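# Sort bowls into patterned and plain nested stacks

## Task

Form two nested bowl stacks, one holding every patterned bowl and the other every plain bowl, and then release all the bowls so neither hand is holding any.

## Robot and tools

Robot: two arms, left_arm and right_arm. Each carries a five-digit-style hand with index, middle, ring and thumb: a right hand on right_arm and its mirror image on left_arm. Base poses in the scene frame: left_arm (-0.045, +0.706, 0) m, right_arm (+0.062, -0.462, 0) m, each turned only slightly about z. Cameras: cam_high (fixed, behind the arms), cam_left_wrist and cam_right_wrist, all 896x504.

Frames. Scene frame: origin at table-top height, midway between the nominal bases, +z up, +x out over the table, left_arm on the +y side (image left/right do not match). Every hand pose, velocity, Hand target and offset for an arm is in that arm's own base frame; rotations turn about the Hand target's position. Hand point axes (right hand): +z along straight fingers toward the tips, +y out of the palm, +x across the palm away from the thumb (on the left hand +x points toward the thumb). The hand point sits just past the index/middle knuckles; straight fingertips reach about 0.15 m beyond it. A rigid mast near the wrist on the palm side can strike objects.

The 48-number row (used by execute_actions and move), all plain numbers in [-1, 1]: left_arm dx, dy, dz, rx, ry, rz; then 16 left hand motors; left current_limit, speed; then right_arm dx, dy, dz, rx, ry, rz; 16 right hand motors; right current_limit, speed. Both arms always appear in every row.
- dx..rz are an offset, not a pose: measured from that arm's Hand target when the action (or move) begins. dx, dy, dz: 1.0 = 0.6 m. rx, ry, rz form one rotation vector, 1.0 = 180 degrees. Sending the same offset again moves farther. Six zeros re-request the current Hand target. Commanded orientation is clipped to within 32 degrees of the measured one each step.
- Hand motors are absolute goals, not offsets, in this order: index_mcp, index_abd, index_pip, index_dip, middle_mcp, middle_abd, middle_pip, middle_dip, ring_mcp, ring_abd, ring_pip, ring_dip, thumb_cmc, thumb_axl, thumb_mcp, thumb_ipl. Each maps linearly between its two hinge stops; lower values generally curl/bend toward the palm, and thumb_cmc toward -1 brings the thumb in front of the palm. A 0 is a real goal; to keep a hand unchanged, repeat its hand_goal, hand_current_limit and hand_speed. Open hand: +0.75, 0, +0.58, +0.70 for each finger, thumb +0.71, +0.68, +0.23, +0.17. Example closing grasp (shares 0, 0.75, 0.75, 0): -0.53, 0, +0.39, +0.85, -0.56, 0, +0.43, +0.92, -0.19, 0, +0.58, +0.85, -0.56, +0.68, +0.04, +0.21.
- current_limit: -1 gives 0 mA, +1 gives 550 mA (floor 11 mA). speed: motor goal rate is (speed+1)/2 of 8.5 rad/s. Start values +0.4 and -0.6; they persist until changed.

Tools.
- execute_actions(actions, cameras): actions is a list of actions; each action is up to 15 rows, one per 1/30 s step, the last row held if fewer. Every row counts from the pose at the action's start. Images appear only with an empty list or when cameras names them.
- move(target, speed, blend, stop_force, zero, blocking, cameras): straight-line path toward one row, or a list of up to 15 rows all offset from the same starting Hand targets. speed in m/s, 0.002 to 3.2 (default 0.25), one value or one per target. blend in metres rounds corners in a list (0 = stop at each). stop_force in N, 4 to 120, ends an arm's path when its wrist sensor feels that much push; do not use it for rotations or for backing away from a contact; it cannot go with blocking=false. zero (default true) re-zeroes the sensor before the move. Paths do not avoid obstacles or the other arm; avoid paths passing near an arm's own base. Limited to 10 s.
- wait(seconds 0 to 10, cameras), stop(cameras): let time run or brake a running move.
- zoom_image(camera, region [x0, y0, x1, y1] pixels, at most 504 by 504) on the newest image of that camera.
- zero_wrist_force(arm: left_arm or right_arm).
- finished_scene(scene: 1) ends the scene for good.

Results: end_effector_position (m), end_effector_quat_wxyz, velocities, Hand target (the base for the next offsets; the hand often rests a bit short of it), joint positions and torques, Wrist force / Wrist torque plus the peak since last shown, and per motor hand_goal, hand_measured, hand_current_ma, hand_state (moving, goal, blocked, overload). A move adds a 'move:' line such as done, off_target, moving, held or fault, with limits=paced (pose clipped) or limits=held (steps withheld). Unnamed arms are done.

Cautions. Arms are stiff: pressing even slightly past firm contact, or 150 N (plus or minus 25) net force, or joint torque at limits (elbow 141, wrists 50.7, shoulder 310 N m) stops the arm 10 s. Any arm-to-arm hit or hand gripping the other hand can fail the scene. A motor at 495 mA or more for 5 s shuts down; a new HAND FAULT line cancels the rest of that reply's robot calls. Motors above 70 C give MOTOR HOT; 85 C brakes the arm 30 to 60 s. Move gently, lower bowls rather than drop them, do not release moving bowls, knock nothing off the table, and expect occasional small pushes on loose objects.

Each tool is called after "Request:" as a command line: name --argument value for each argument, lists and objects as JSON in quotes; but a table of rows of numbers goes row by row, as --pt "numbers of a row", without its own name.

## Session

Request:
execute_actions --actions '[]' --cameras '["all"]'

Scene clock: 0.00 s.
left_arm: end_effector_position=(+0.8633, +0.6317, +0.2397) hand_goal=(+0.754, +0.000, +0.576, +0.696, +0.754, +0.000, +0.576, +0.696, +0.754, +0.000, +0.576, +0.696, +0.714, +0.678, +0.226, +0.168) hand_measured=(+0.754, +0.000, +0.576, +0.696, +0.754, +0.000, +0.576, +0.696, +0.754, +0.000, +0.576, +0.696, +0.714, +0.678, +0.226, +0.168) hand_current_ma=(+0, +0, +0, +0, +0, +0, +0, +0, +0, +0, +0, +0, +0, +0, +0, +0) hand_state=(goal, goal, goal, goal, goal, goal, goal, goal, goal, goal, goal, goal, goal, goal, goal, goal) hand_current_limit=0.40 hand_speed=-0.60 end_effector_quat_wxyz=(+0.522, +0.181, +0.832, +0.044) | right_arm: end_effector_position=(+0.8216, +0.4153, +0.2062) hand_goal=(+0.754, +0.000, +0.576, +0.696, +0.754, +0.000, +0.576, +0.696, +0.754, +0.000, +0.576, +0.696, +0.714, +0.678, +0.226, +0.168) hand_measured=(+0.754, +0.000, +0.576, +0.696, +0.754, +0.000, +0.576, +0.696, +0.754, +0.000, +0.576, +0.696, +0.714, +0.678, +0.226, +0.168) hand_current_ma=(+0, +0, +0, +0, +0, +0, +0, +0, +0, +0, +0, +0, +0, +0, +0, +0) hand_state=(goal, goal, goal, goal, goal, goal, goal, goal, goal, goal, goal, goal, goal, goal, goal, goal) hand_current_limit=0.40 hand_speed=-0.60 end_effector_quat_wxyz=(-0.317, -0.254, +0.774, +0.485)
Joint positions: left_arm=[0.531 -0.918 1.311 0.178 2.15 2.208] | right_arm=[0.046 -0.379 0.935 2.153 0.897 0.542]
Joint velocities: within noise
Joint torques (N m): no reading
Wrist force (N): no reading
Wrist torque (N m): no reading
Wrist force, peak (N): no reading
Hand target: left_arm +0.8633, +0.6317, +0.2397; +0.522, +0.181, +0.832, +0.044 | right_arm +0.8216, +0.4153, +0.2062; -0.317, -0.254, +0.774, +0.485

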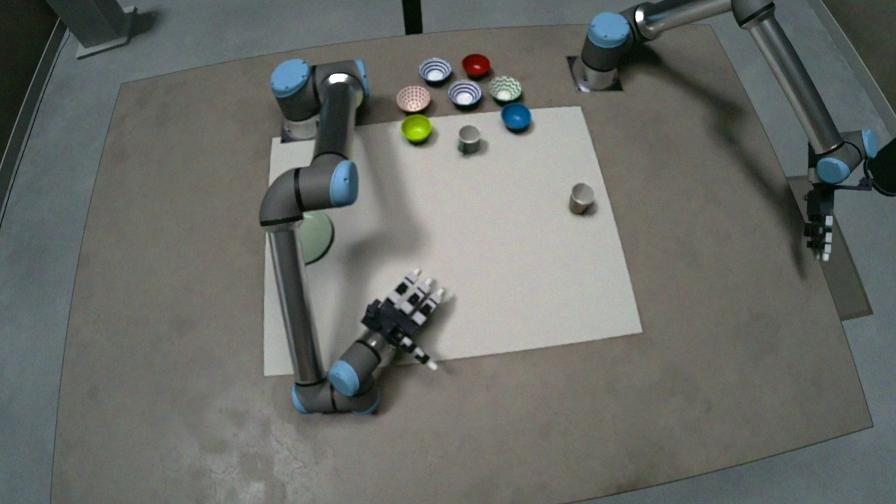

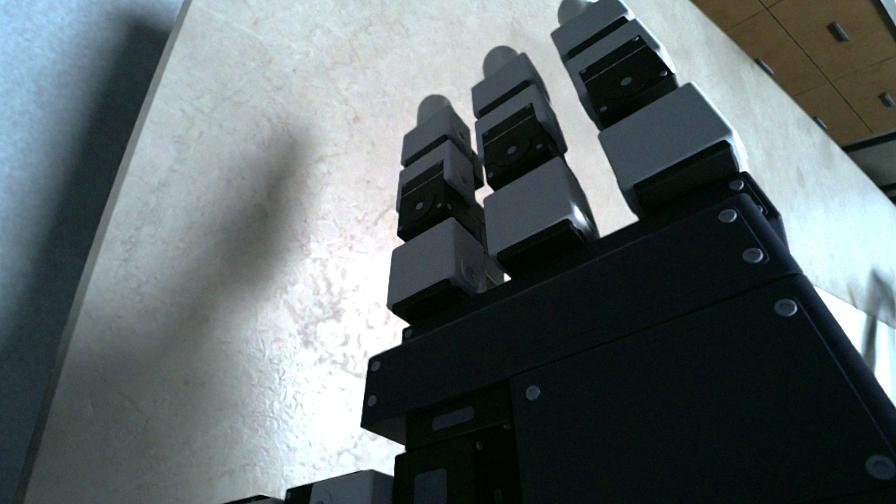

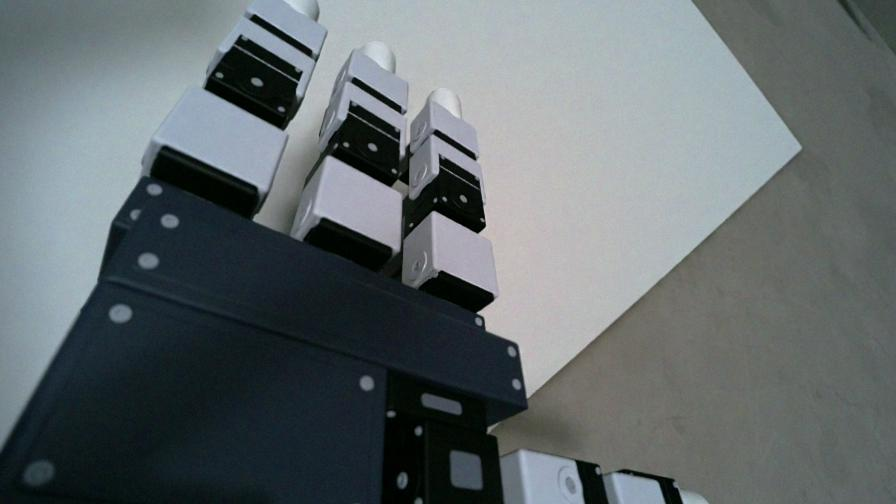

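Request:
zoom_image --camera "cam_high" --region '[370, 30, 630, 230]'

Request:
zoom_image --camera "cam_high" --region '[380, 40, 550, 160]'

Request:
zoom_image --camera "cam_high" --region '[230, 30, 480, 400]'

Scaled by 1.938 from the camera's 896x504 image, which has a finer 1280x720 frame.

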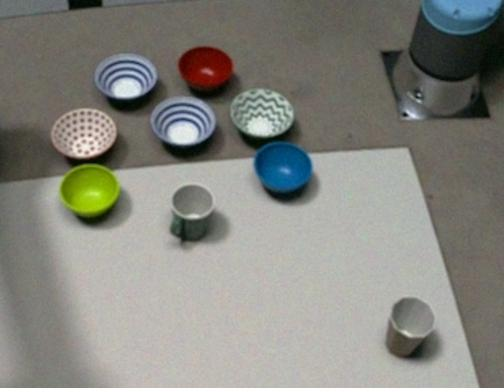

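Scaled by 2.965 from the camera's 896x504 image, which has a finer 1280x720 frame.

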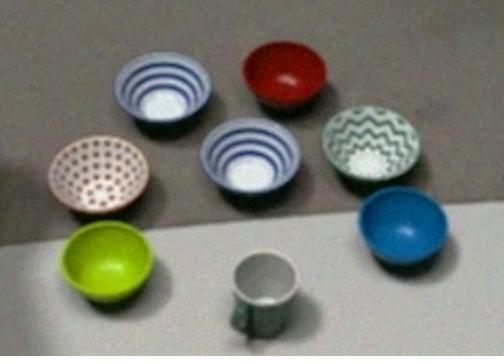

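Scaled by 1.362 from the camera's 896x504 image, which has a finer 1280x720 frame.

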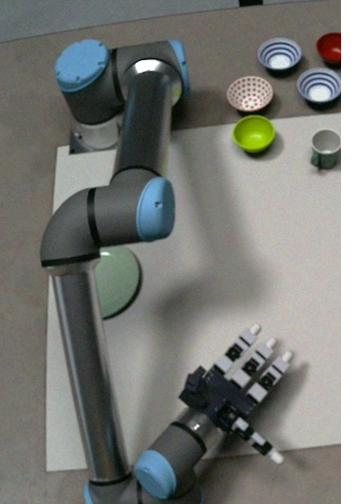

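Request:
zoom_image --camera "cam_high" --region '[380, 70, 480, 150]'

Request:
zoom_image --camera "cam_high" --region '[460, 40, 560, 140]'

Scaled by 5.040 from the camera's 896x504 image, which has a finer 1280x720 frame.

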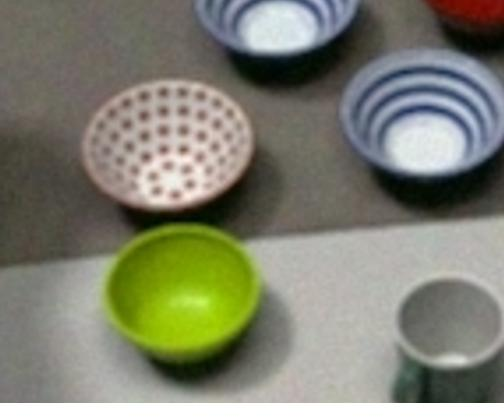

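Scaled by 5.040 from the camera's 896x504 image, which has a finer 1280x720 frame.

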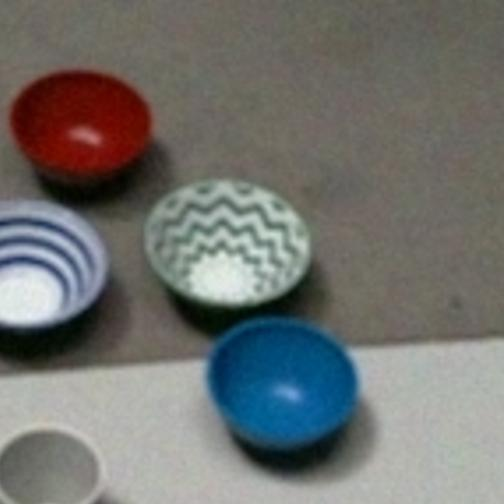

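Request:
zoom_image --camera "cam_high" --region '[550, 0, 650, 110]'

Request:
zoom_image --camera "cam_high" --region '[250, 40, 380, 170]'

Request:
zoom_image --camera "cam_high" --region '[760, 100, 896, 300]'

Request:
zoom_image --camera "cam_high" --region '[320, 230, 480, 430]'

Scaled by 4.582 from the camera's 896x504 image, which has a finer 1280x720 frame.

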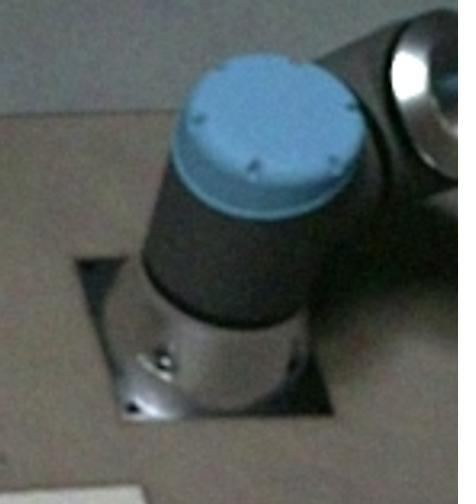

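Scaled by 3.877 from the camera's 896x504 image, which has a finer 1280x720 frame.

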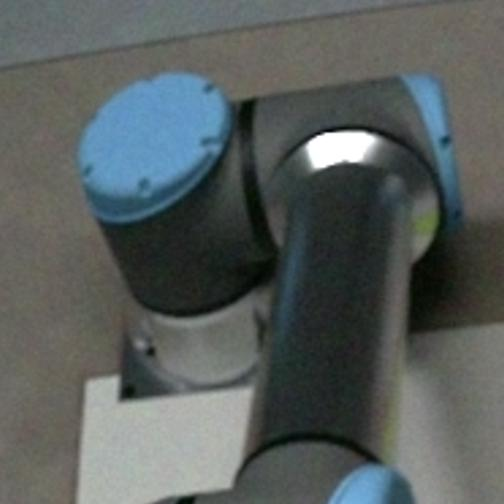

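Scaled by 2.520 from the camera's 896x504 image, which has a finer 1280x720 frame.

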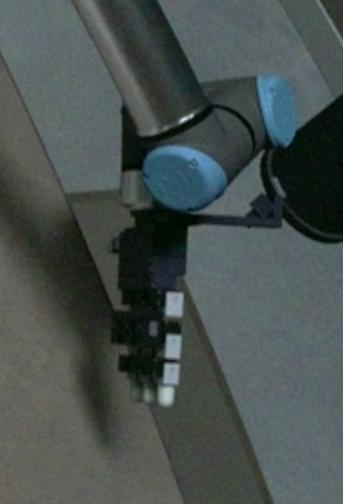

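Scaled by 2.520 from the camera's 896x504 image, which has a finer 1280x720 frame.

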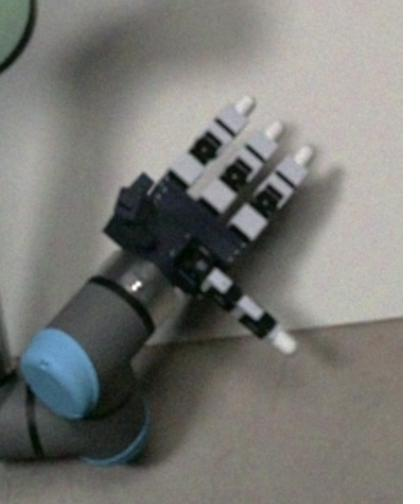

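Request:
move --pt "-0.4667 -0.8333 0.2 -0.1875 0.1891 -0.0514 0.753 0 0.139 0.188 0.753 0 0.139 0.188 0.96 0 0.577 0.696 -0.571 0.677 0.393 -0.157 0.4 -0.6 0.1626 -0.7773 0 0 0 -0.1667 0.754 0 0.576 0.696 0.754 0 0.576 0.696 0.754 0 0.576 0.696 0.714 0.678 0.226 0.168 0.4 -0.6" --speed 0.5 --cameras '["cam_high"]'

Scene clock: 41.73 s.
left_arm: end_effector_position=(+0.5834, +0.1318, +0.3597) hand_goal=(+0.754, +0.000, +0.140, +0.188, +0.754, +0.000, +0.140, +0.188, +0.960, +0.000, +0.578, +0.696, -0.570, +0.678, +0.394, -0.156) hand_measured=(+0.752, +0.000, +0.142, +0.192, +0.752, +0.000, +0.142, +0.190, +0.956, +0.000, +0.576, +0.696, -0.558, +0.678, +0.386, -0.154) hand_current_ma=(-1, +0, +2, +3, -2, +0, +2, +3, -5, +0, -1, +0, +18, +0, -14, +1) hand_state=(goal, goal, goal, goal, goal, goal, goal, goal, goal, goal, goal, goal, goal, goal, goal, goal) hand_current_limit=0.40 hand_speed=-0.60 end_effector_quat_wxyz=(+0.290, +0.094, +0.907, -0.290) | right_arm: end_effector_position=(+0.9192, -0.0510, +0.2062) hand_goal=(+0.754, +0.000, +0.576, +0.696, +0.754, +0.000, +0.576, +0.696, +0.754, +0.000, +0.576, +0.696, +0.714, +0.678, +0.226, +0.168) hand_measured=(+0.762, +0.000, +0.576, +0.696, +0.762, +0.000, +0.576, +0.696, +0.760, +0.000, +0.576, +0.696, +0.720, +0.678, +0.226, +0.168) hand_current_ma=(+19, +0, +1, +0, +19, +0, +1, +0, +14, +0, +1, +0, +16, -1, +0, -1) hand_state=(goal, goal, goal, goal, goal, goal, goal, goal, goal, goal, goal, goal, goal, goal, goal, goal) hand_current_limit=0.40 hand_speed=-0.60 end_effector_quat_wxyz=(-0.180, -0.045, +0.814, +0.551)
Joint positions: left_arm=[0.069 -1.54 1.808 0.726 2.23 1.644] | right_arm=[-0.478 -0.38 0.935 2.153 0.897 0.542]
Joint torques (N m): left_arm=[-10.98 -47.09 -34.07 -1.44 -1.28 -4.22] | right_arm=[-10.38 -97.42 -43.45 6.58 -3.7 1.96]
Wrist force (N): left_arm=[0.1 1.0 0.4] | right_arm=[0.4 -0.4 0.1]
Wrist torque (N m): left_arm=[0.10 0.03 0.03] | right_arm=[-0.07 -0.07 -0.10]
Wrist force, peak (N): left_arm=[0.6 1.6 1.0] | right_arm=[1.8 -0.6 -1.6]
Hand target: left_arm +0.5833, +0.1317, +0.3597; +0.290, +0.094, +0.907, -0.290 | right_arm +0.9192, -0.0510, +0.2062; -0.180, -0.045, +0.814, +0.551
Off the commanded pose: left_arm 0.000 m, 0 deg | right_arm 0.000 m, 0 deg.
move: done
Images, in order (width x height): cam_high 896x504.

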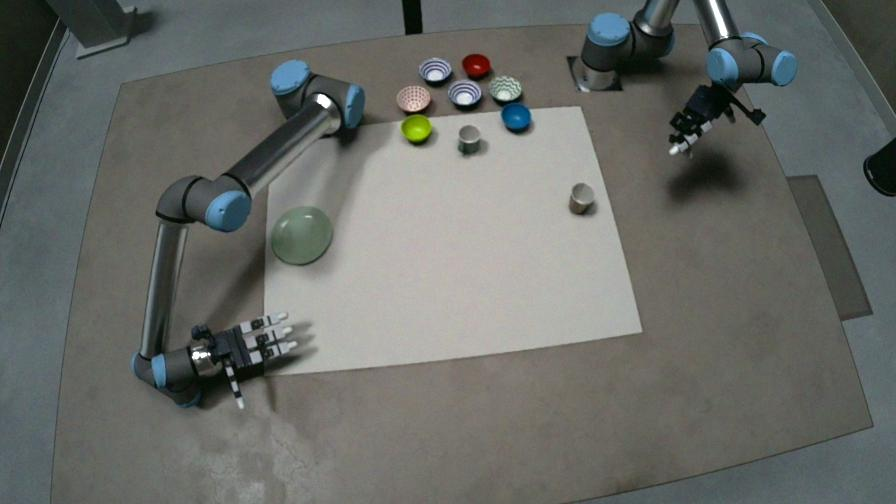

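Request:
move --pt "-0.2217 -0.5533 0 -0.094 0.0946 -0.0257 0.753 0 0.139 0.188 0.753 0 0.139 0.188 0.96 0 0.577 0.696 -0.571 0.677 0.393 -0.157 0.4 -0.6 -0.12 -0.37 0 0 0 -0.0833 0.754 0 0.576 0.696 0.754 0 0.576 0.696 0.754 0 0.576 0.696 0.714 0.678 0.226 0.168 0.4 -0.6" --pt "-0.5472 -0.8112 -0.05 -0.1875 0.1891 -0.0514 0.753 0 0.139 0.188 0.753 0 0.139 0.188 0.96 0 0.577 0.696 -0.571 0.677 0.393 -0.157 0.4 -0.6 -0.2478 -0.7547 0 0 0 -0.1667 0.754 0 0.576 0.696 0.754 0 0.576 0.696 0.754 0 0.576 0.696 0.714 0.678 0.226 0.168 0.4 -0.6" --speed 0.5 --blend '[0.1,0]' --cameras '["cam_high","cam_left_wrist"]'

Scene clock: 44.97 s.
left_arm: end_effector_position=(+0.2550, -0.3550, +0.3297) hand_goal=(+0.754, +0.000, +0.140, +0.188, +0.754, +0.000, +0.140, +0.188, +0.960, +0.000, +0.578, +0.696, -0.570, +0.678, +0.394, -0.156) hand_measured=(+0.748, +0.000, +0.142, +0.192, +0.746, +0.000, +0.140, +0.190, +0.952, +0.000, +0.576, +0.696, -0.568, +0.678, +0.388, -0.154) hand_current_ma=(-7, +0, +1, +3, -10, +0, +1, +2, -11, +0, -1, +0, +2, +0, -11, +1) hand_state=(goal, goal, goal, goal, goal, goal, goal, goal, goal, goal, goal, goal, goal, goal, goal, goal) hand_current_limit=0.40 hand_speed=-0.60 end_effector_quat_wxyz=(+0.007, -0.010, +0.819, -0.573) | right_arm: end_effector_position=(+0.7705, -0.5038, +0.2062) hand_goal=(+0.754, +0.000, +0.576, +0.696, +0.754, +0.000, +0.576, +0.696, +0.754, +0.000, +0.576, +0.696, +0.714, +0.678, +0.226, +0.168) hand_measured=(+0.762, +0.000, +0.576, +0.696, +0.762, +0.000, +0.576, +0.696, +0.760, +0.000, +0.576, +0.696, +0.720, +0.678, +0.226, +0.168) hand_current_ma=(+20, +0, +1, +0, +20, +0, +1, +0, +15, +0, +1, +0, +16, -1, +0, -1) hand_state=(goal, goal, goal, goal, goal, goal, goal, goal, goal, goal, goal, goal, goal, goal, goal, goal) hand_current_limit=0.40 hand_speed=-0.60 end_effector_quat_wxyz=(-0.032, +0.167, +0.798, +0.579)
Joint positions: left_arm=[-1.1 -1.994 2.231 0.147 1.988 0.163] | right_arm=[-1.002 -0.379 0.935 2.153 0.897 0.542]
Joint torques (N m): left_arm=[-14.2 -17.98 -38.05 -3.85 -1.8 -4.36] | right_arm=[-8.93 -94.31 -43.3 6.96 -3.87 1.81]
Wrist force (N): left_arm=[-0.5 1.9 0.7] | right_arm=[0.2 -0.6 0.7]
Wrist torque (N m): left_arm=[0.25 0.02 -0.01] | right_arm=[-0.11 -0.06 -0.19]
Wrist force, peak (N): left_arm=[0.6 2.3 1.8] | right_arm=[1.8 -1.0 -1.8]
Hand target: left_arm +0.2550, -0.3550, +0.3297; +0.007, -0.010, +0.819, -0.573 | right_arm +0.7705, -0.5039, +0.2062; -0.032, +0.167, +0.798, +0.579
Off the commanded pose: left_arm 0.000 m, 0 deg | right_arm 0.000 m, 0 deg.
move: done
camera_calibration:
cam_left_wrist: T_world_to_cam=[[0.79246, -0.171326, 0.585367, -0.491682], [-0.447498, 0.4888, 0.748879, -0.00954127], [-0.41443, -0.855407, 0.310686, -0.183547], [0, 0, 0, 1]] pos_world=[0.309301, -0.236582, 0.351985]
Images, in order (width x height): cam_high 896x504, cam_left_wrist 896x504.

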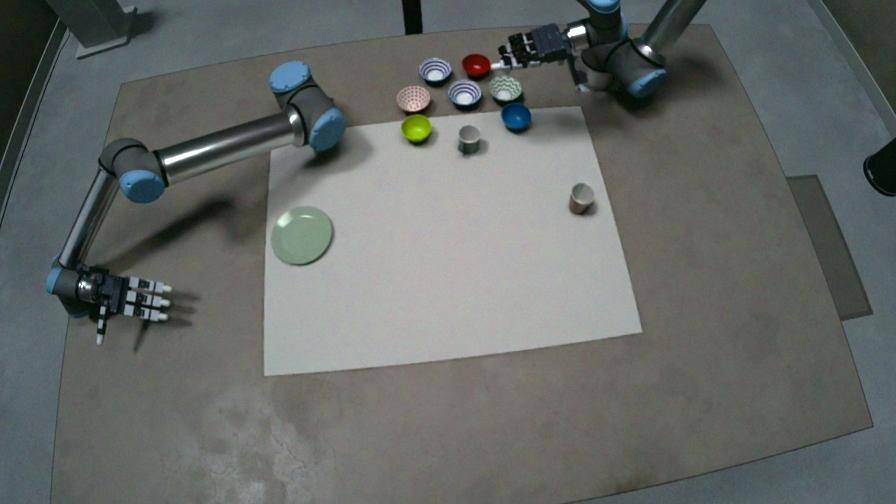

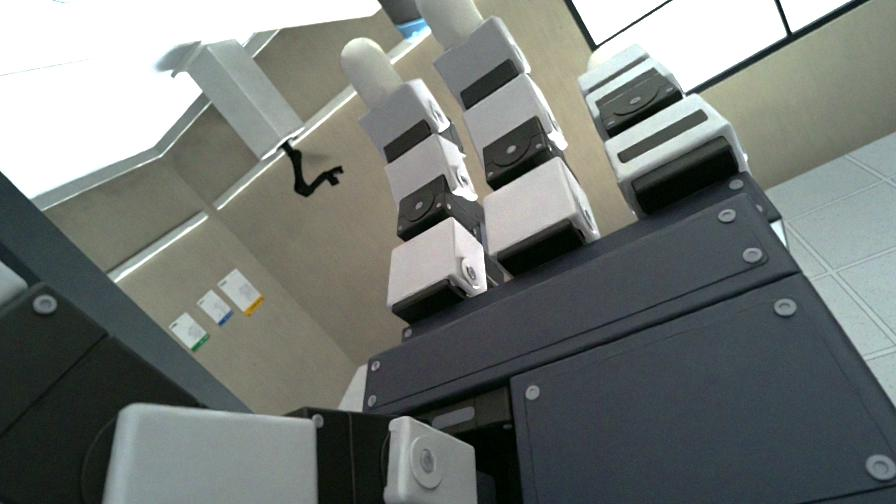

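Request:
move --pt "-0.0253 -0.0323 -0.3328 0 0 0 0.753 0 0.139 0.188 0.753 0 0.139 0.188 0.96 0 0.577 0.696 -0.571 0.677 0.393 -0.157 0.4 -0.6 0 0 0 0 0 0 0.754 0 0.576 0.696 0.754 0 0.576 0.696 0.754 0 0.576 0.696 0.714 0.678 0.226 0.168 0.4 -0.6" --speed 0.3 --cameras '["cam_high"]'

Request:
zoom_image --camera "cam_high" --region '[460, 30, 620, 160]'

Scene clock: 47.07 s.
left_arm: end_effector_position=(+0.2398, -0.3744, +0.1301) hand_goal=(+0.754, +0.000, +0.140, +0.188, +0.754, +0.000, +0.140, +0.188, +0.960, +0.000, +0.578, +0.696, -0.570, +0.678, +0.394, -0.156) hand_measured=(+0.748, +0.000, +0.142, +0.192, +0.746, +0.000, +0.140, +0.190, +0.952, +0.000, +0.576, +0.696, -0.568, +0.678, +0.388, -0.154) hand_current_ma=(-8, +0, +1, +3, -12, +0, +0, +2, -12, +0, -1, +0, +2, +0, -10, +1) hand_state=(goal, goal, goal, goal, goal, goal, goal, goal, goal, goal, goal, goal, goal, goal, goal, goal) hand_current_limit=0.40 hand_speed=-0.60 end_effector_quat_wxyz=(+0.007, -0.010, +0.819, -0.573) | right_arm: end_effector_position=(+0.7705, -0.5039, +0.2062) hand_goal=(+0.754, +0.000, +0.576, +0.696, +0.754, +0.000, +0.576, +0.696, +0.754, +0.000, +0.576, +0.696, +0.714, +0.678, +0.226, +0.168) hand_measured=(+0.762, +0.000, +0.576, +0.696, +0.762, +0.000, +0.576, +0.696, +0.760, +0.000, +0.576, +0.696, +0.720, +0.678, +0.226, +0.168) hand_current_ma=(+20, +0, +1, +0, +20, +0, +1, +0, +15, +0, +1, +0, +16, -1, +0, -1) hand_state=(goal, goal, goal, goal, goal, goal, goal, goal, goal, goal, goal, goal, goal, goal, goal, goal) hand_current_limit=0.40 hand_speed=-0.60 end_effector_quat_wxyz=(-0.032, +0.167, +0.798, +0.579)
Joint positions: left_arm=[-1.186 -1.792 2.502 -0.338 1.909 0.129] | right_arm=[-1.002 -0.379 0.935 2.153 0.897 0.542]
Joint torques (N m): left_arm=[-13.31 2.29 -29.3 -3.94 -1.79 -3.88] | right_arm=[-8.62 -94.06 -43.22 7.09 -3.99 1.82]
Wrist force (N): left_arm=[-0.6 2.2 0.6] | right_arm=[0.6 -0.1 0.4]
Wrist torque (N m): left_arm=[0.27 0.02 -0.04] | right_arm=[-0.01 -0.10 -0.14]
Wrist force, peak (N): left_arm=[-0.3 3.7 1.2] | right_arm=[0.9 -0.6 0.5]
Hand target: left_arm +0.2398, -0.3744, +0.1300; +0.007, -0.010, +0.819, -0.573 | right_arm +0.7705, -0.5039, +0.2062; -0.032, +0.167, +0.798, +0.579
Off the commanded pose: left_arm 0.000 m, 0 deg | right_arm 0.000 m, 0 deg.
move: done
Images, in order (width x height): cam_high 896x504.

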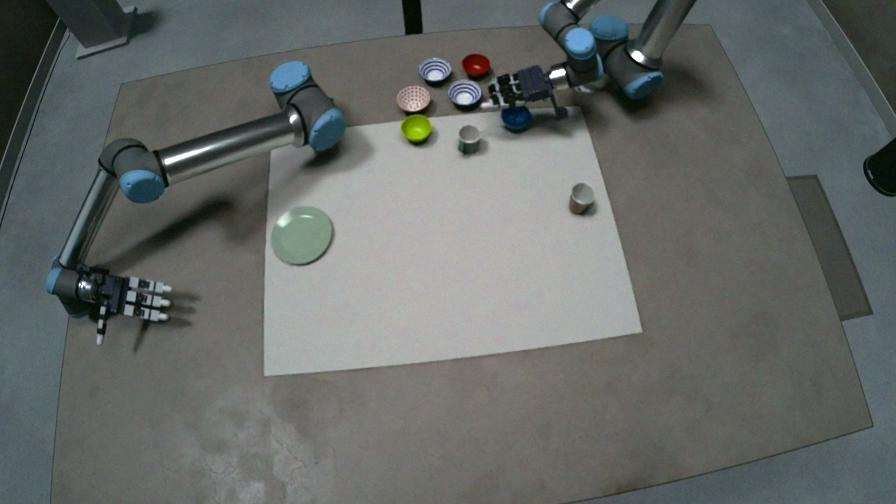

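Scaled by 3.150 from the camera's 896x504 image, which has a finer 1280x720 frame.

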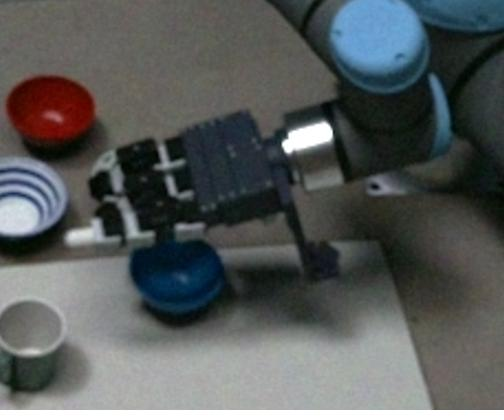

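Request:
move --pt "0 0 -0.1167 0 0 0 0.753 0 0.139 0.188 0.753 0 0.139 0.188 0.96 0 0.577 0.696 -0.571 0.677 0.393 -0.157 0.4 -0.6 0 0 0 0 0 0 0.754 0 0.576 0.696 0.754 0 0.576 0.696 0.754 0 0.576 0.696 0.714 0.678 0.226 0.168 0.4 -0.6" --speed 0.1 --stop_force 8 --cameras '["cam_high","cam_left_wrist"]'

Request:
zoom_image --camera "cam_high" --region '[470, 50, 590, 150]'

Scene clock: 51.07 s.
left_arm: end_effector_position=(+0.2398, -0.3744, +0.0600) hand_goal=(+0.754, +0.000, +0.140, +0.188, +0.754, +0.000, +0.140, +0.188, +0.960, +0.000, +0.578, +0.696, -0.570, +0.678, +0.394, -0.156) hand_measured=(+0.748, +0.000, +0.142, +0.192, +0.746, +0.000, +0.140, +0.190, +0.952, +0.000, +0.576, +0.696, -0.568, +0.678, +0.388, -0.154) hand_current_ma=(-8, +0, +1, +3, -12, +0, +0, +2, -12, +0, -1, +0, +2, +0, -10, +1) hand_state=(goal, goal, goal, goal, goal, goal, goal, goal, goal, goal, goal, goal, goal, goal, goal, goal) hand_current_limit=0.40 hand_speed=-0.60 end_effector_quat_wxyz=(+0.007, -0.010, +0.819, -0.573) | right_arm: end_effector_position=(+0.7705, -0.5039, +0.2062) hand_goal=(+0.754, +0.000, +0.576, +0.696, +0.754, +0.000, +0.576, +0.696, +0.754, +0.000, +0.576, +0.696, +0.714, +0.678, +0.226, +0.168) hand_measured=(+0.762, +0.000, +0.576, +0.696, +0.762, +0.000, +0.576, +0.696, +0.760, +0.000, +0.576, +0.696, +0.720, +0.678, +0.226, +0.168) hand_current_ma=(+20, +0, +1, +0, +20, +0, +1, +0, +15, +0, +1, +0, +16, -1, +0, -1) hand_state=(goal, goal, goal, goal, goal, goal, goal, goal, goal, goal, goal, goal, goal, goal, goal, goal) hand_current_limit=0.40 hand_speed=-0.60 end_effector_quat_wxyz=(-0.032, +0.167, +0.798, +0.579)
Joint positions: left_arm=[-1.186 -1.646 2.569 -0.552 1.908 0.129] | right_arm=[-1.002 -0.379 0.935 2.153 0.897 0.542]
Joint torques (N m): left_arm=[15.35 -1.36 -21.41 -4.45 1.95 -3.96] | right_arm=[-6.18 -95.82 -43.9 7.17 -3.2 1.7]
Wrist force (N): left_arm=[-0.6 2.2 0.8] | right_arm=[0.6 -0.4 0.9]
Wrist torque (N m): left_arm=[0.29 0.02 -0.04] | right_arm=[-0.10 -0.12 -0.16]
Wrist force, peak (N): left_arm=[-0.8 2.6 0.6] | right_arm=[0.6 -0.4 0.9]
Hand target: left_arm +0.2398, -0.3744, +0.0600; +0.007, -0.010, +0.819, -0.573 | right_arm +0.7705, -0.5039, +0.2062; -0.032, +0.167, +0.798, +0.579
Off the commanded pose: left_arm 0.000 m, 0 deg | right_arm 0.000 m, 0 deg.
move: done
camera_calibration:
cam_left_wrist: T_world_to_cam=[[0.792473, -0.171214, 0.585382, -0.325063], [-0.447586, 0.48873, 0.748872, 0.195121], [-0.414311, -0.85547, 0.310673, -0.122699], [0, 0, 0, 1]] pos_world=[0.294102, -0.255982, 0.082285]
Images, in order (width x height): cam_high 896x504, cam_left_wrist 896x504.

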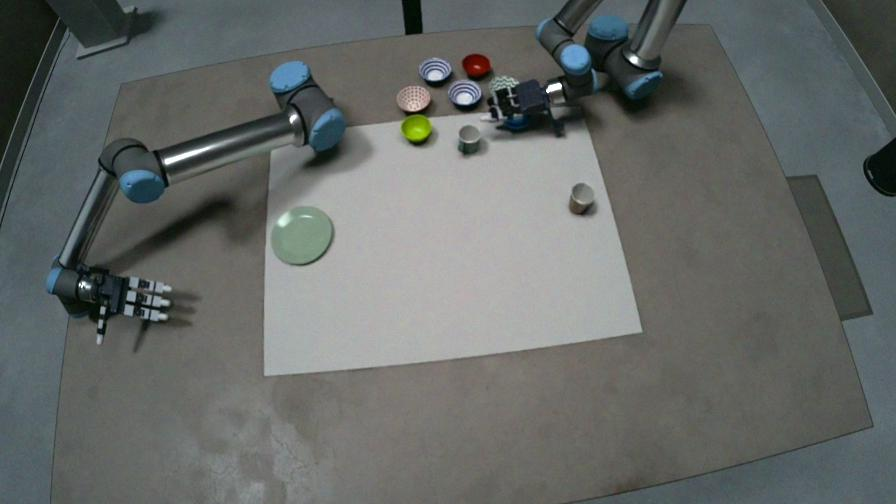

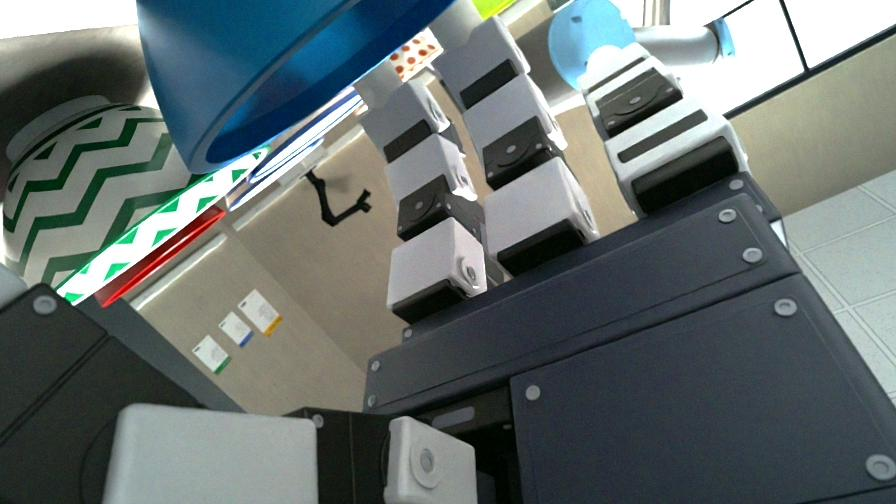

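Scaled by 4.200 from the camera's 896x504 image, which has a finer 1280x720 frame.

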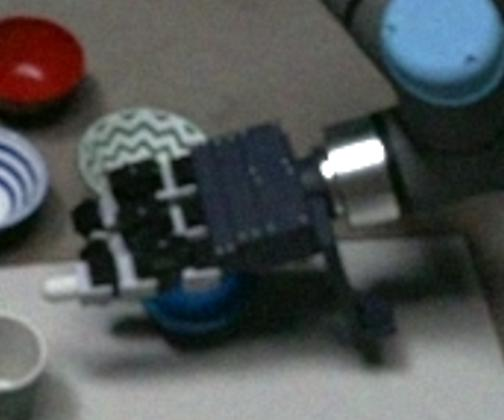

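Request:
zoom_image --camera "cam_left_wrist" --region '[0, 0, 504, 320]'

Scaled by 1.000.

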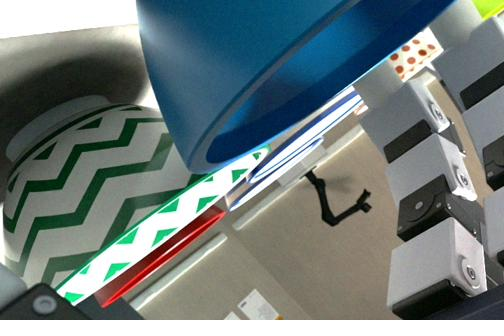

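Request:
move --pt "0.026 -0.0085 0.0233 0 0 0 0.753 0 0.139 0.188 0.753 0 0.139 0.188 0.96 0 0.577 0.696 -0.571 0.677 0.393 -0.157 0.4 -0.6 0 0 0 0 0 0 0.754 0 0.576 0.696 0.754 0 0.576 0.696 0.754 0 0.576 0.696 0.714 0.678 0.226 0.168 0.4 -0.6" --pt "0.026 -0.0085 0.0233 0 0 0 0.411 0 0.139 0.188 0.411 0 0.139 0.188 0.96 0 0.577 0.696 -0.571 0.677 -0.034 -0.157 0.4 -0.9 0 0 0 0 0 0 0.754 0 0.576 0.696 0.754 0 0.576 0.696 0.754 0 0.576 0.696 0.714 0.678 0.226 0.168 0.4 -0.6" --speed 0.1 --cameras '["cam_high","cam_left_wrist"]'

Request:
zoom_image --camera "cam_high" --region '[470, 50, 590, 150]'

Scene clock: 60.23 s.
left_arm: end_effector_position=(+0.2554, -0.3795, +0.0740) hand_goal=(+0.412, +0.000, +0.140, +0.188, +0.412, +0.000, +0.140, +0.188, +0.960, +0.000, +0.578, +0.696, -0.570, +0.678, -0.034, -0.156) hand_measured=(+0.456, +0.000, +0.156, +0.192, +0.448, -0.002, +0.148, +0.190, +0.952, +0.000, +0.576, +0.696, -0.568, +0.678, +0.170, -0.142) hand_current_ma=(+116, +0, +26, +4, +88, -1, +10, +2, -12, +0, -1, +0, +2, +0, +385, +32) hand_state=(blocked, goal, goal, goal, blocked, goal, goal, goal, goal, goal, goal, goal, goal, goal, blocked, goal) hand_current_limit=0.40 hand_speed=-0.90 end_effector_quat_wxyz=(+0.007, -0.010, +0.819, -0.573) | right_arm: end_effector_position=(+0.7705, -0.5039, +0.2062) hand_goal=(+0.754, +0.000, +0.576, +0.696, +0.754, +0.000, +0.576, +0.696, +0.754, +0.000, +0.576, +0.696, +0.714, +0.678, +0.226, +0.168) hand_measured=(+0.762, +0.000, +0.576, +0.696, +0.762, +0.000, +0.576, +0.696, +0.760, +0.000, +0.576, +0.696, +0.720, +0.678, +0.226, +0.168) hand_current_ma=(+20, +0, +1, +0, +20, +0, +1, +0, +15, +0, +1, +0, +16, -1, +0, -1) hand_state=(goal, goal, goal, goal, goal, goal, goal, goal, goal, goal, goal, goal, goal, goal, goal, goal) hand_current_limit=0.40 hand_speed=-0.60 end_effector_quat_wxyz=(-0.032, +0.167, +0.798, +0.579)
Joint positions: left_arm=[-1.139 -1.642 2.526 -0.507 1.952 0.147] | right_arm=[-1.002 -0.379 0.935 2.153 0.897 0.542]
Joint torques (N m): left_arm=[17.89 0.98 -34.22 2.83 1.58 3.83] | right_arm=[-7.89 -92.91 -42.05 6.92 -2.21 1.21]
Wrist force (N): left_arm=[-0.2 0.7 -0.4] | right_arm=[0.6 -0.5 0.3]
Wrist torque (N m): left_arm=[0.28 0.03 -0.37] | right_arm=[-0.05 -0.11 -0.16]
Wrist force, peak (N): left_arm=[-0.5 2.5 0.5] | right_arm=[1.1 -0.6 0.6]
Hand target: left_arm +0.2554, -0.3795, +0.0740; +0.007, -0.010, +0.819, -0.573 | right_arm +0.7705, -0.5039, +0.2062; -0.032, +0.167, +0.798, +0.579
Off the commanded pose: left_arm 0.000 m, 0 deg | right_arm 0.000 m, 0 deg.
move: done
camera_calibration:
cam_left_wrist: T_world_to_cam=[[0.792473, -0.171214, 0.585382, -0.346436], [-0.447586, 0.48873, 0.748872, 0.194187], [-0.414311, -0.85547, 0.310673, -0.124917], [0, 0, 0, 1]] pos_world=[0.309702, -0.261082, 0.096185]
Images, in order (width x height): cam_high 896x504, cam_left_wrist 896x504.

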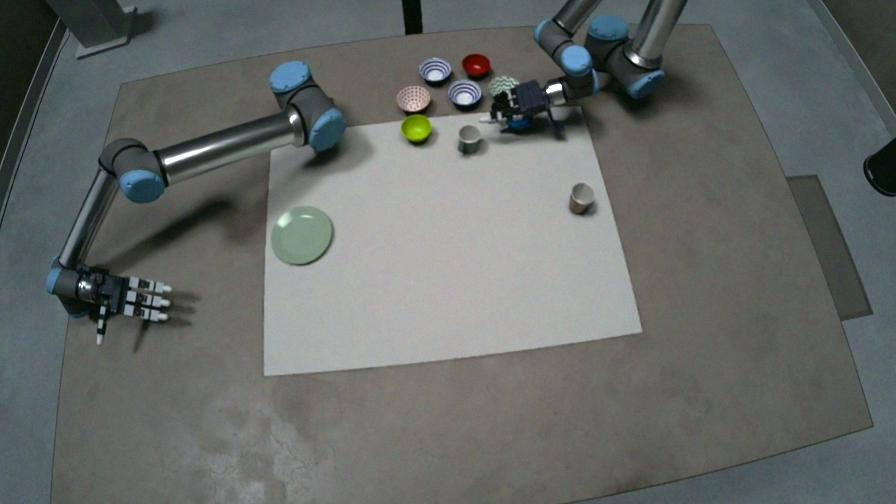

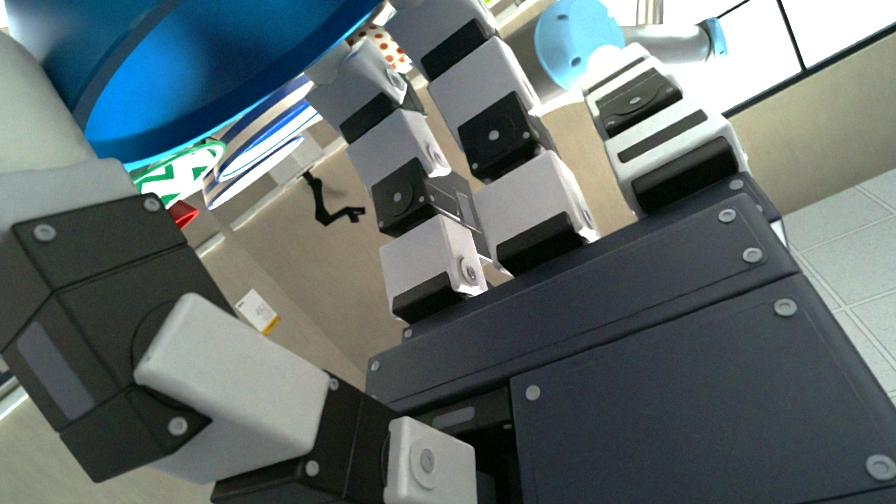

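Scaled by 4.200 from the camera's 896x504 image, which has a finer 1280x720 frame.

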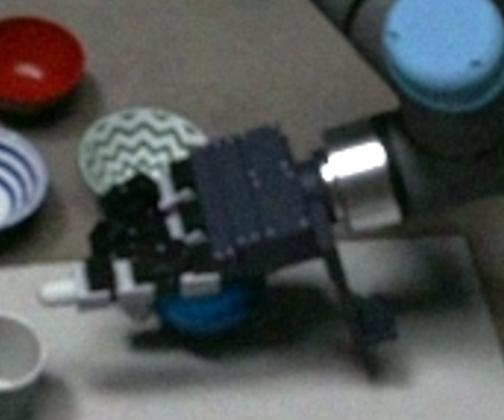

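Request:
zero_wrist_force --arm "left_arm"

Request:
move --pt "0 0 0.0833 0 0 0 0.411 0 0.139 0.188 0.411 0 0.139 0.188 0.96 0 0.577 0.696 -0.571 0.677 -0.034 -0.157 0.4 -0.9 0 0 0 0 0 0 0.754 0 0.576 0.696 0.754 0 0.576 0.696 0.754 0 0.576 0.696 0.714 0.678 0.226 0.168 0.4 -0.6" --speed 0.08 --cameras '["cam_high","cam_left_wrist"]'

Request:
zoom_image --camera "cam_high" --region '[470, 50, 590, 150]'

Wrist force sensor zeroed.

Scene clock: 62.17 s.
left_arm: end_effector_position=(+0.2554, -0.3795, +0.1239) hand_goal=(+0.412, +0.000, +0.140, +0.188, +0.412, +0.000, +0.140, +0.188, +0.960, +0.000, +0.578, +0.696, -0.570, +0.678, -0.034, -0.156) hand_measured=(+0.454, +0.000, +0.158, +0.196, +0.446, -0.002, +0.150, +0.192, +0.952, +0.000, +0.576, +0.696, -0.568, +0.678, +0.168, -0.140) hand_current_ma=(+106, +0, +31, +9, +78, -2, +13, +4, -12, +0, -1, +0, +2, +0, +385, +42) hand_state=(blocked, goal, goal, goal, blocked, goal, goal, goal, goal, goal, goal, goal, goal, goal, blocked, goal) hand_current_limit=0.40 hand_speed=-0.90 end_effector_quat_wxyz=(+0.007, -0.010, +0.819, -0.573) | right_arm: end_effector_position=(+0.7705, -0.5039, +0.2062) hand_goal=(+0.754, +0.000, +0.576, +0.696, +0.754, +0.000, +0.576, +0.696, +0.754, +0.000, +0.576, +0.696, +0.714, +0.678, +0.226, +0.168) hand_measured=(+0.762, +0.000, +0.576, +0.696, +0.762, +0.000, +0.576, +0.696, +0.760, +0.000, +0.576, +0.696, +0.720, +0.678, +0.226, +0.168) hand_current_ma=(+20, +0, +1, +0, +20, +0, +1, +0, +15, +0, +1, +0, +16, -1, +0, -1) hand_state=(goal, goal, goal, goal, goal, goal, goal, goal, goal, goal, goal, goal, goal, goal, goal, goal) hand_current_limit=0.40 hand_speed=-0.60 end_effector_quat_wxyz=(-0.032, +0.167, +0.798, +0.579)
Joint positions: left_arm=[-1.139 -1.741 2.48 -0.362 1.952 0.147] | right_arm=[-1.002 -0.379 0.935 2.153 0.897 0.542]
Joint torques (N m): left_arm=[-11.73 -29.8 -41.27 3.04 -1.82 4.19] | right_arm=[-5.76 -95.06 -43.01 6.92 -2.36 0.66]
Wrist force (N, zeroed by zero_wrist_force on left_arm): left_arm=[-0.4 2.1 1.2] | right_arm=[0.5 -0.3 0.2]
Wrist torque (N m, zeroed by zero_wrist_force on left_arm): left_arm=[0.03 0.00 0.03] | right_arm=[-0.03 -0.10 -0.16]
Wrist force, peak (N, zeroed by zero_wrist_force on left_arm): left_arm=[-0.5 2.5 1.2] | right_arm=[1.0 -0.7 0.2]
Hand target: left_arm +0.2554, -0.3795, +0.1240; +0.007, -0.010, +0.819, -0.573 | right_arm +0.7705, -0.5039, +0.2062; -0.032, +0.167, +0.798, +0.579
Off the commanded pose: left_arm 0.000 m, 0 deg | right_arm 0.000 m, 0 deg.
move: done
camera_calibration:
cam_left_wrist: T_world_to_cam=[[0.792506, -0.171146, 0.585357, -0.375636], [-0.447604, 0.488692, 0.748886, 0.156812], [-0.414229, -0.855505, 0.310686, -0.140456], [0, 0, 0, 1]] pos_world=[0.309702, -0.261082, 0.146085]
Images, in order (width x height): cam_high 896x504, cam_left_wrist 896x504.

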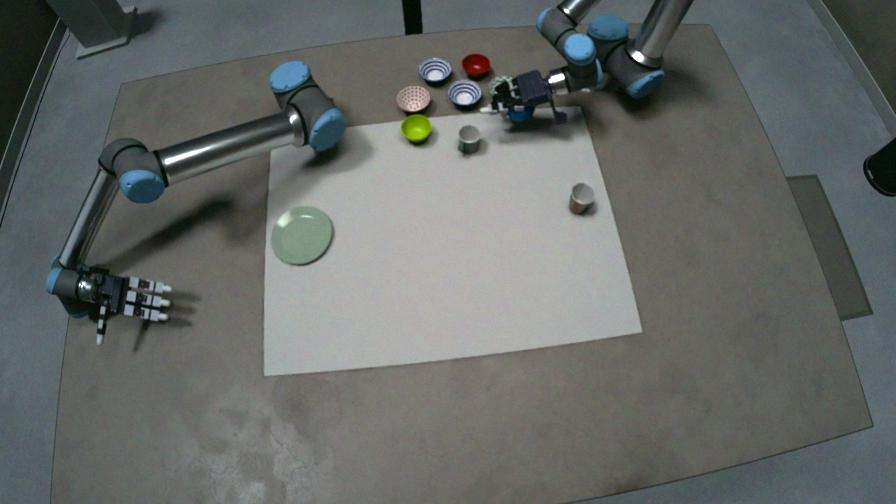

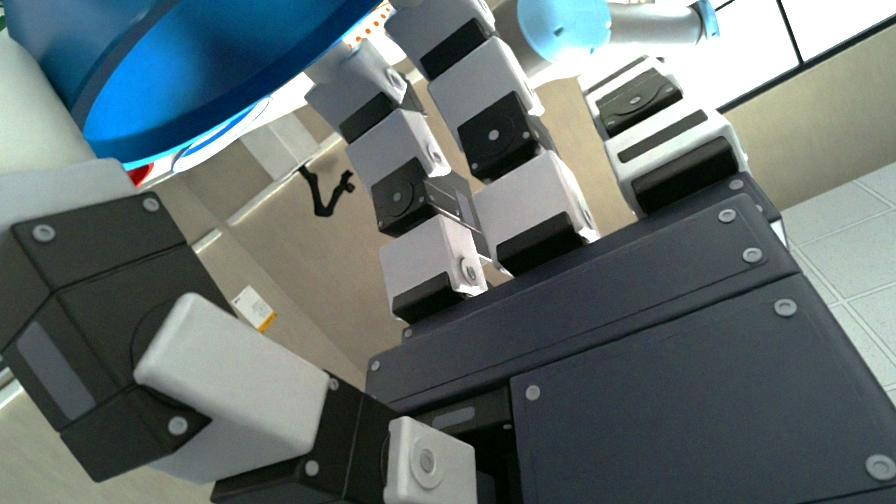

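Scaled by 4.200 from the camera's 896x504 image, which has a finer 1280x720 frame.

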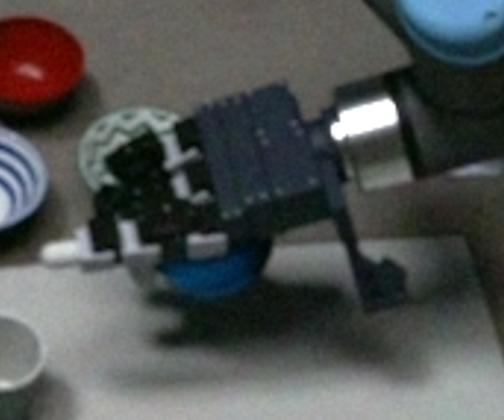

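Request:
zoom_image --camera "cam_left_wrist" --region '[0, 0, 450, 250]'

Scaled by 1.120 from the camera's 896x504 image, which has a finer 1280x720 frame.

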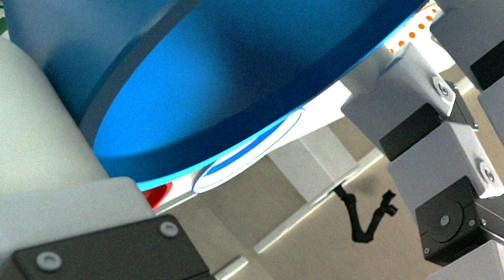

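Request:
move --pt "0 0 -0.082 0 0 0 0.411 0 0.139 0.188 0.411 0 0.139 0.188 0.96 0 0.577 0.696 -0.571 0.677 -0.034 -0.157 0.4 -0.9 0 0 0 0 0 0 0.754 0 0.576 0.696 0.754 0 0.576 0.696 0.754 0 0.576 0.696 0.714 0.678 0.226 0.168 0.4 -0.6" --pt "0 0 -0.082 0 0 0 0.8 0 0.022 0.188 0.8 0 0.022 0.188 0.96 0 0.577 0.696 -0.571 0.677 0.393 -0.157 0.4 -0.8 0 0 0 0 0 0 0.754 0 0.576 0.696 0.754 0 0.576 0.696 0.754 0 0.576 0.696 0.714 0.678 0.226 0.168 0.4 -0.6" --pt "0 0 -0.07 0 0 0 0.452 0 0.022 0.188 0.452 0 0.022 0.188 0.96 0 0.577 0.696 -0.571 0.677 -0.034 -0.157 0.4 -0.87 0 0 0 0 0 0 0.754 0 0.576 0.696 0.754 0 0.576 0.696 0.754 0 0.576 0.696 0.714 0.678 0.226 0.168 0.4 -0.6" --pt "0 0 0.02 0 0 0 0.452 0 0.022 0.188 0.452 0 0.022 0.188 0.96 0 0.577 0.696 -0.571 0.677 -0.034 -0.157 0.4 -0.87 0 0 0 0 0 0 0.754 0 0.576 0.696 0.754 0 0.576 0.696 0.754 0 0.576 0.696 0.714 0.678 0.226 0.168 0.4 -0.6" --speed 0.08 --cameras '["cam_high","cam_left_wrist"]'

Request:
zoom_image --camera "cam_high" --region '[470, 50, 590, 150]'

Scene clock: 75.73 s.
left_arm: end_effector_position=(+0.2554, -0.3795, +0.1359) hand_goal=(+0.452, +0.000, +0.022, +0.188, +0.452, +0.000, +0.022, +0.188, +0.960, +0.000, +0.578, +0.696, -0.570, +0.678, -0.034, -0.156) hand_measured=(+0.506, +0.002, +0.048, +0.200, +0.504, -0.004, +0.038, +0.196, +0.952, +0.000, +0.576, +0.696, -0.564, +0.678, +0.198, -0.132) hand_current_ma=(+148, +1, +50, +18, +142, -4, +26, +11, -12, +0, -1, +0, +6, +0, +385, +67) hand_state=(blocked, goal, blocked, goal, blocked, goal, goal, goal, goal, goal, goal, goal, goal, goal, blocked, blocked) hand_current_limit=0.40 hand_speed=-0.87 end_effector_quat_wxyz=(+0.007, -0.010, +0.819, -0.573) | right_arm: end_effector_position=(+0.7705, -0.5039, +0.2062) hand_goal=(+0.754, +0.000, +0.576, +0.696, +0.754, +0.000, +0.576, +0.696, +0.754, +0.000, +0.576, +0.696, +0.714, +0.678, +0.226, +0.168) hand_measured=(+0.762, +0.000, +0.576, +0.696, +0.762, +0.000, +0.576, +0.696, +0.760, +0.000, +0.576, +0.696, +0.720, +0.678, +0.226, +0.168) hand_current_ma=(+20, +0, +1, +0, +20, +0, +1, +0, +15, +0, +1, +0, +16, -1, +0, -1) hand_state=(goal, goal, goal, goal, goal, goal, goal, goal, goal, goal, goal, goal, goal, goal, goal, goal) hand_current_limit=0.40 hand_speed=-0.60 end_effector_quat_wxyz=(-0.032, +0.167, +0.798, +0.579)
Joint positions: left_arm=[-1.139 -1.762 2.468 -0.328 1.952 0.147] | right_arm=[-1.002 -0.379 0.935 2.153 0.897 0.542]
Joint torques (N m): left_arm=[-9.46 -24.22 -41.9 2.94 -2.02 4.3] | right_arm=[-4.22 -96.11 -42.04 7.34 -0.81 0.43]
Wrist force (N, zeroed by zero_wrist_force on left_arm): left_arm=[-0.5 2.4 1.1] | right_arm=[0.6 -0.3 0.3]
Wrist torque (N m, zeroed by zero_wrist_force on left_arm): left_arm=[0.05 0.00 0.14] | right_arm=[-0.02 -0.10 -0.16]
Wrist force, peak (N, zeroed by zero_wrist_force on left_arm): left_arm=[-0.3 2.5 1.4] | right_arm=[1.0 -0.8 0.6]
Hand target: left_arm +0.2554, -0.3795, +0.1360; +0.007, -0.010, +0.819, -0.573 | right_arm +0.7705, -0.5039, +0.2062; -0.032, +0.167, +0.798, +0.579
Off the commanded pose: left_arm 0.000 m, 0 deg | right_arm 0.000 m, 0 deg.
move: done
camera_calibration:
cam_left_wrist: T_world_to_cam=[[0.792506, -0.171146, 0.585357, -0.38266], [-0.447604, 0.488692, 0.748886, 0.147825], [-0.414229, -0.855505, 0.310686, -0.144185], [0, 0, 0, 1]] pos_world=[0.309702, -0.261082, 0.158085]
Images, in order (width x height): cam_high 896x504, cam_left_wrist 896x504.

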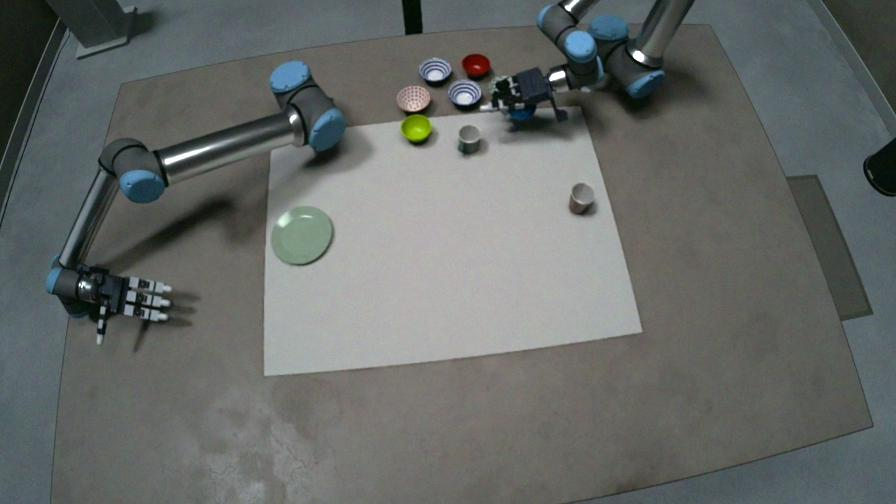

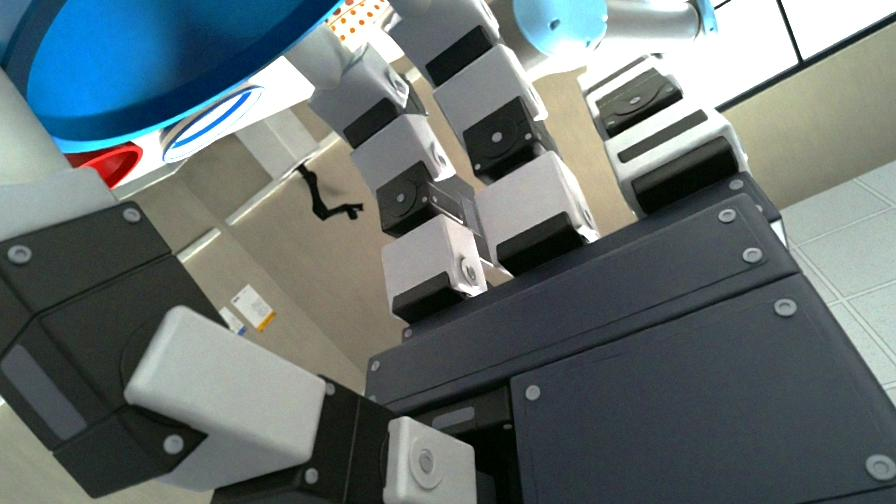

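Scaled by 4.200 from the camera's 896x504 image, which has a finer 1280x720 frame.

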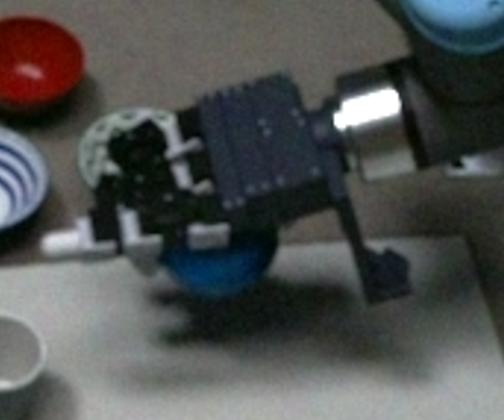

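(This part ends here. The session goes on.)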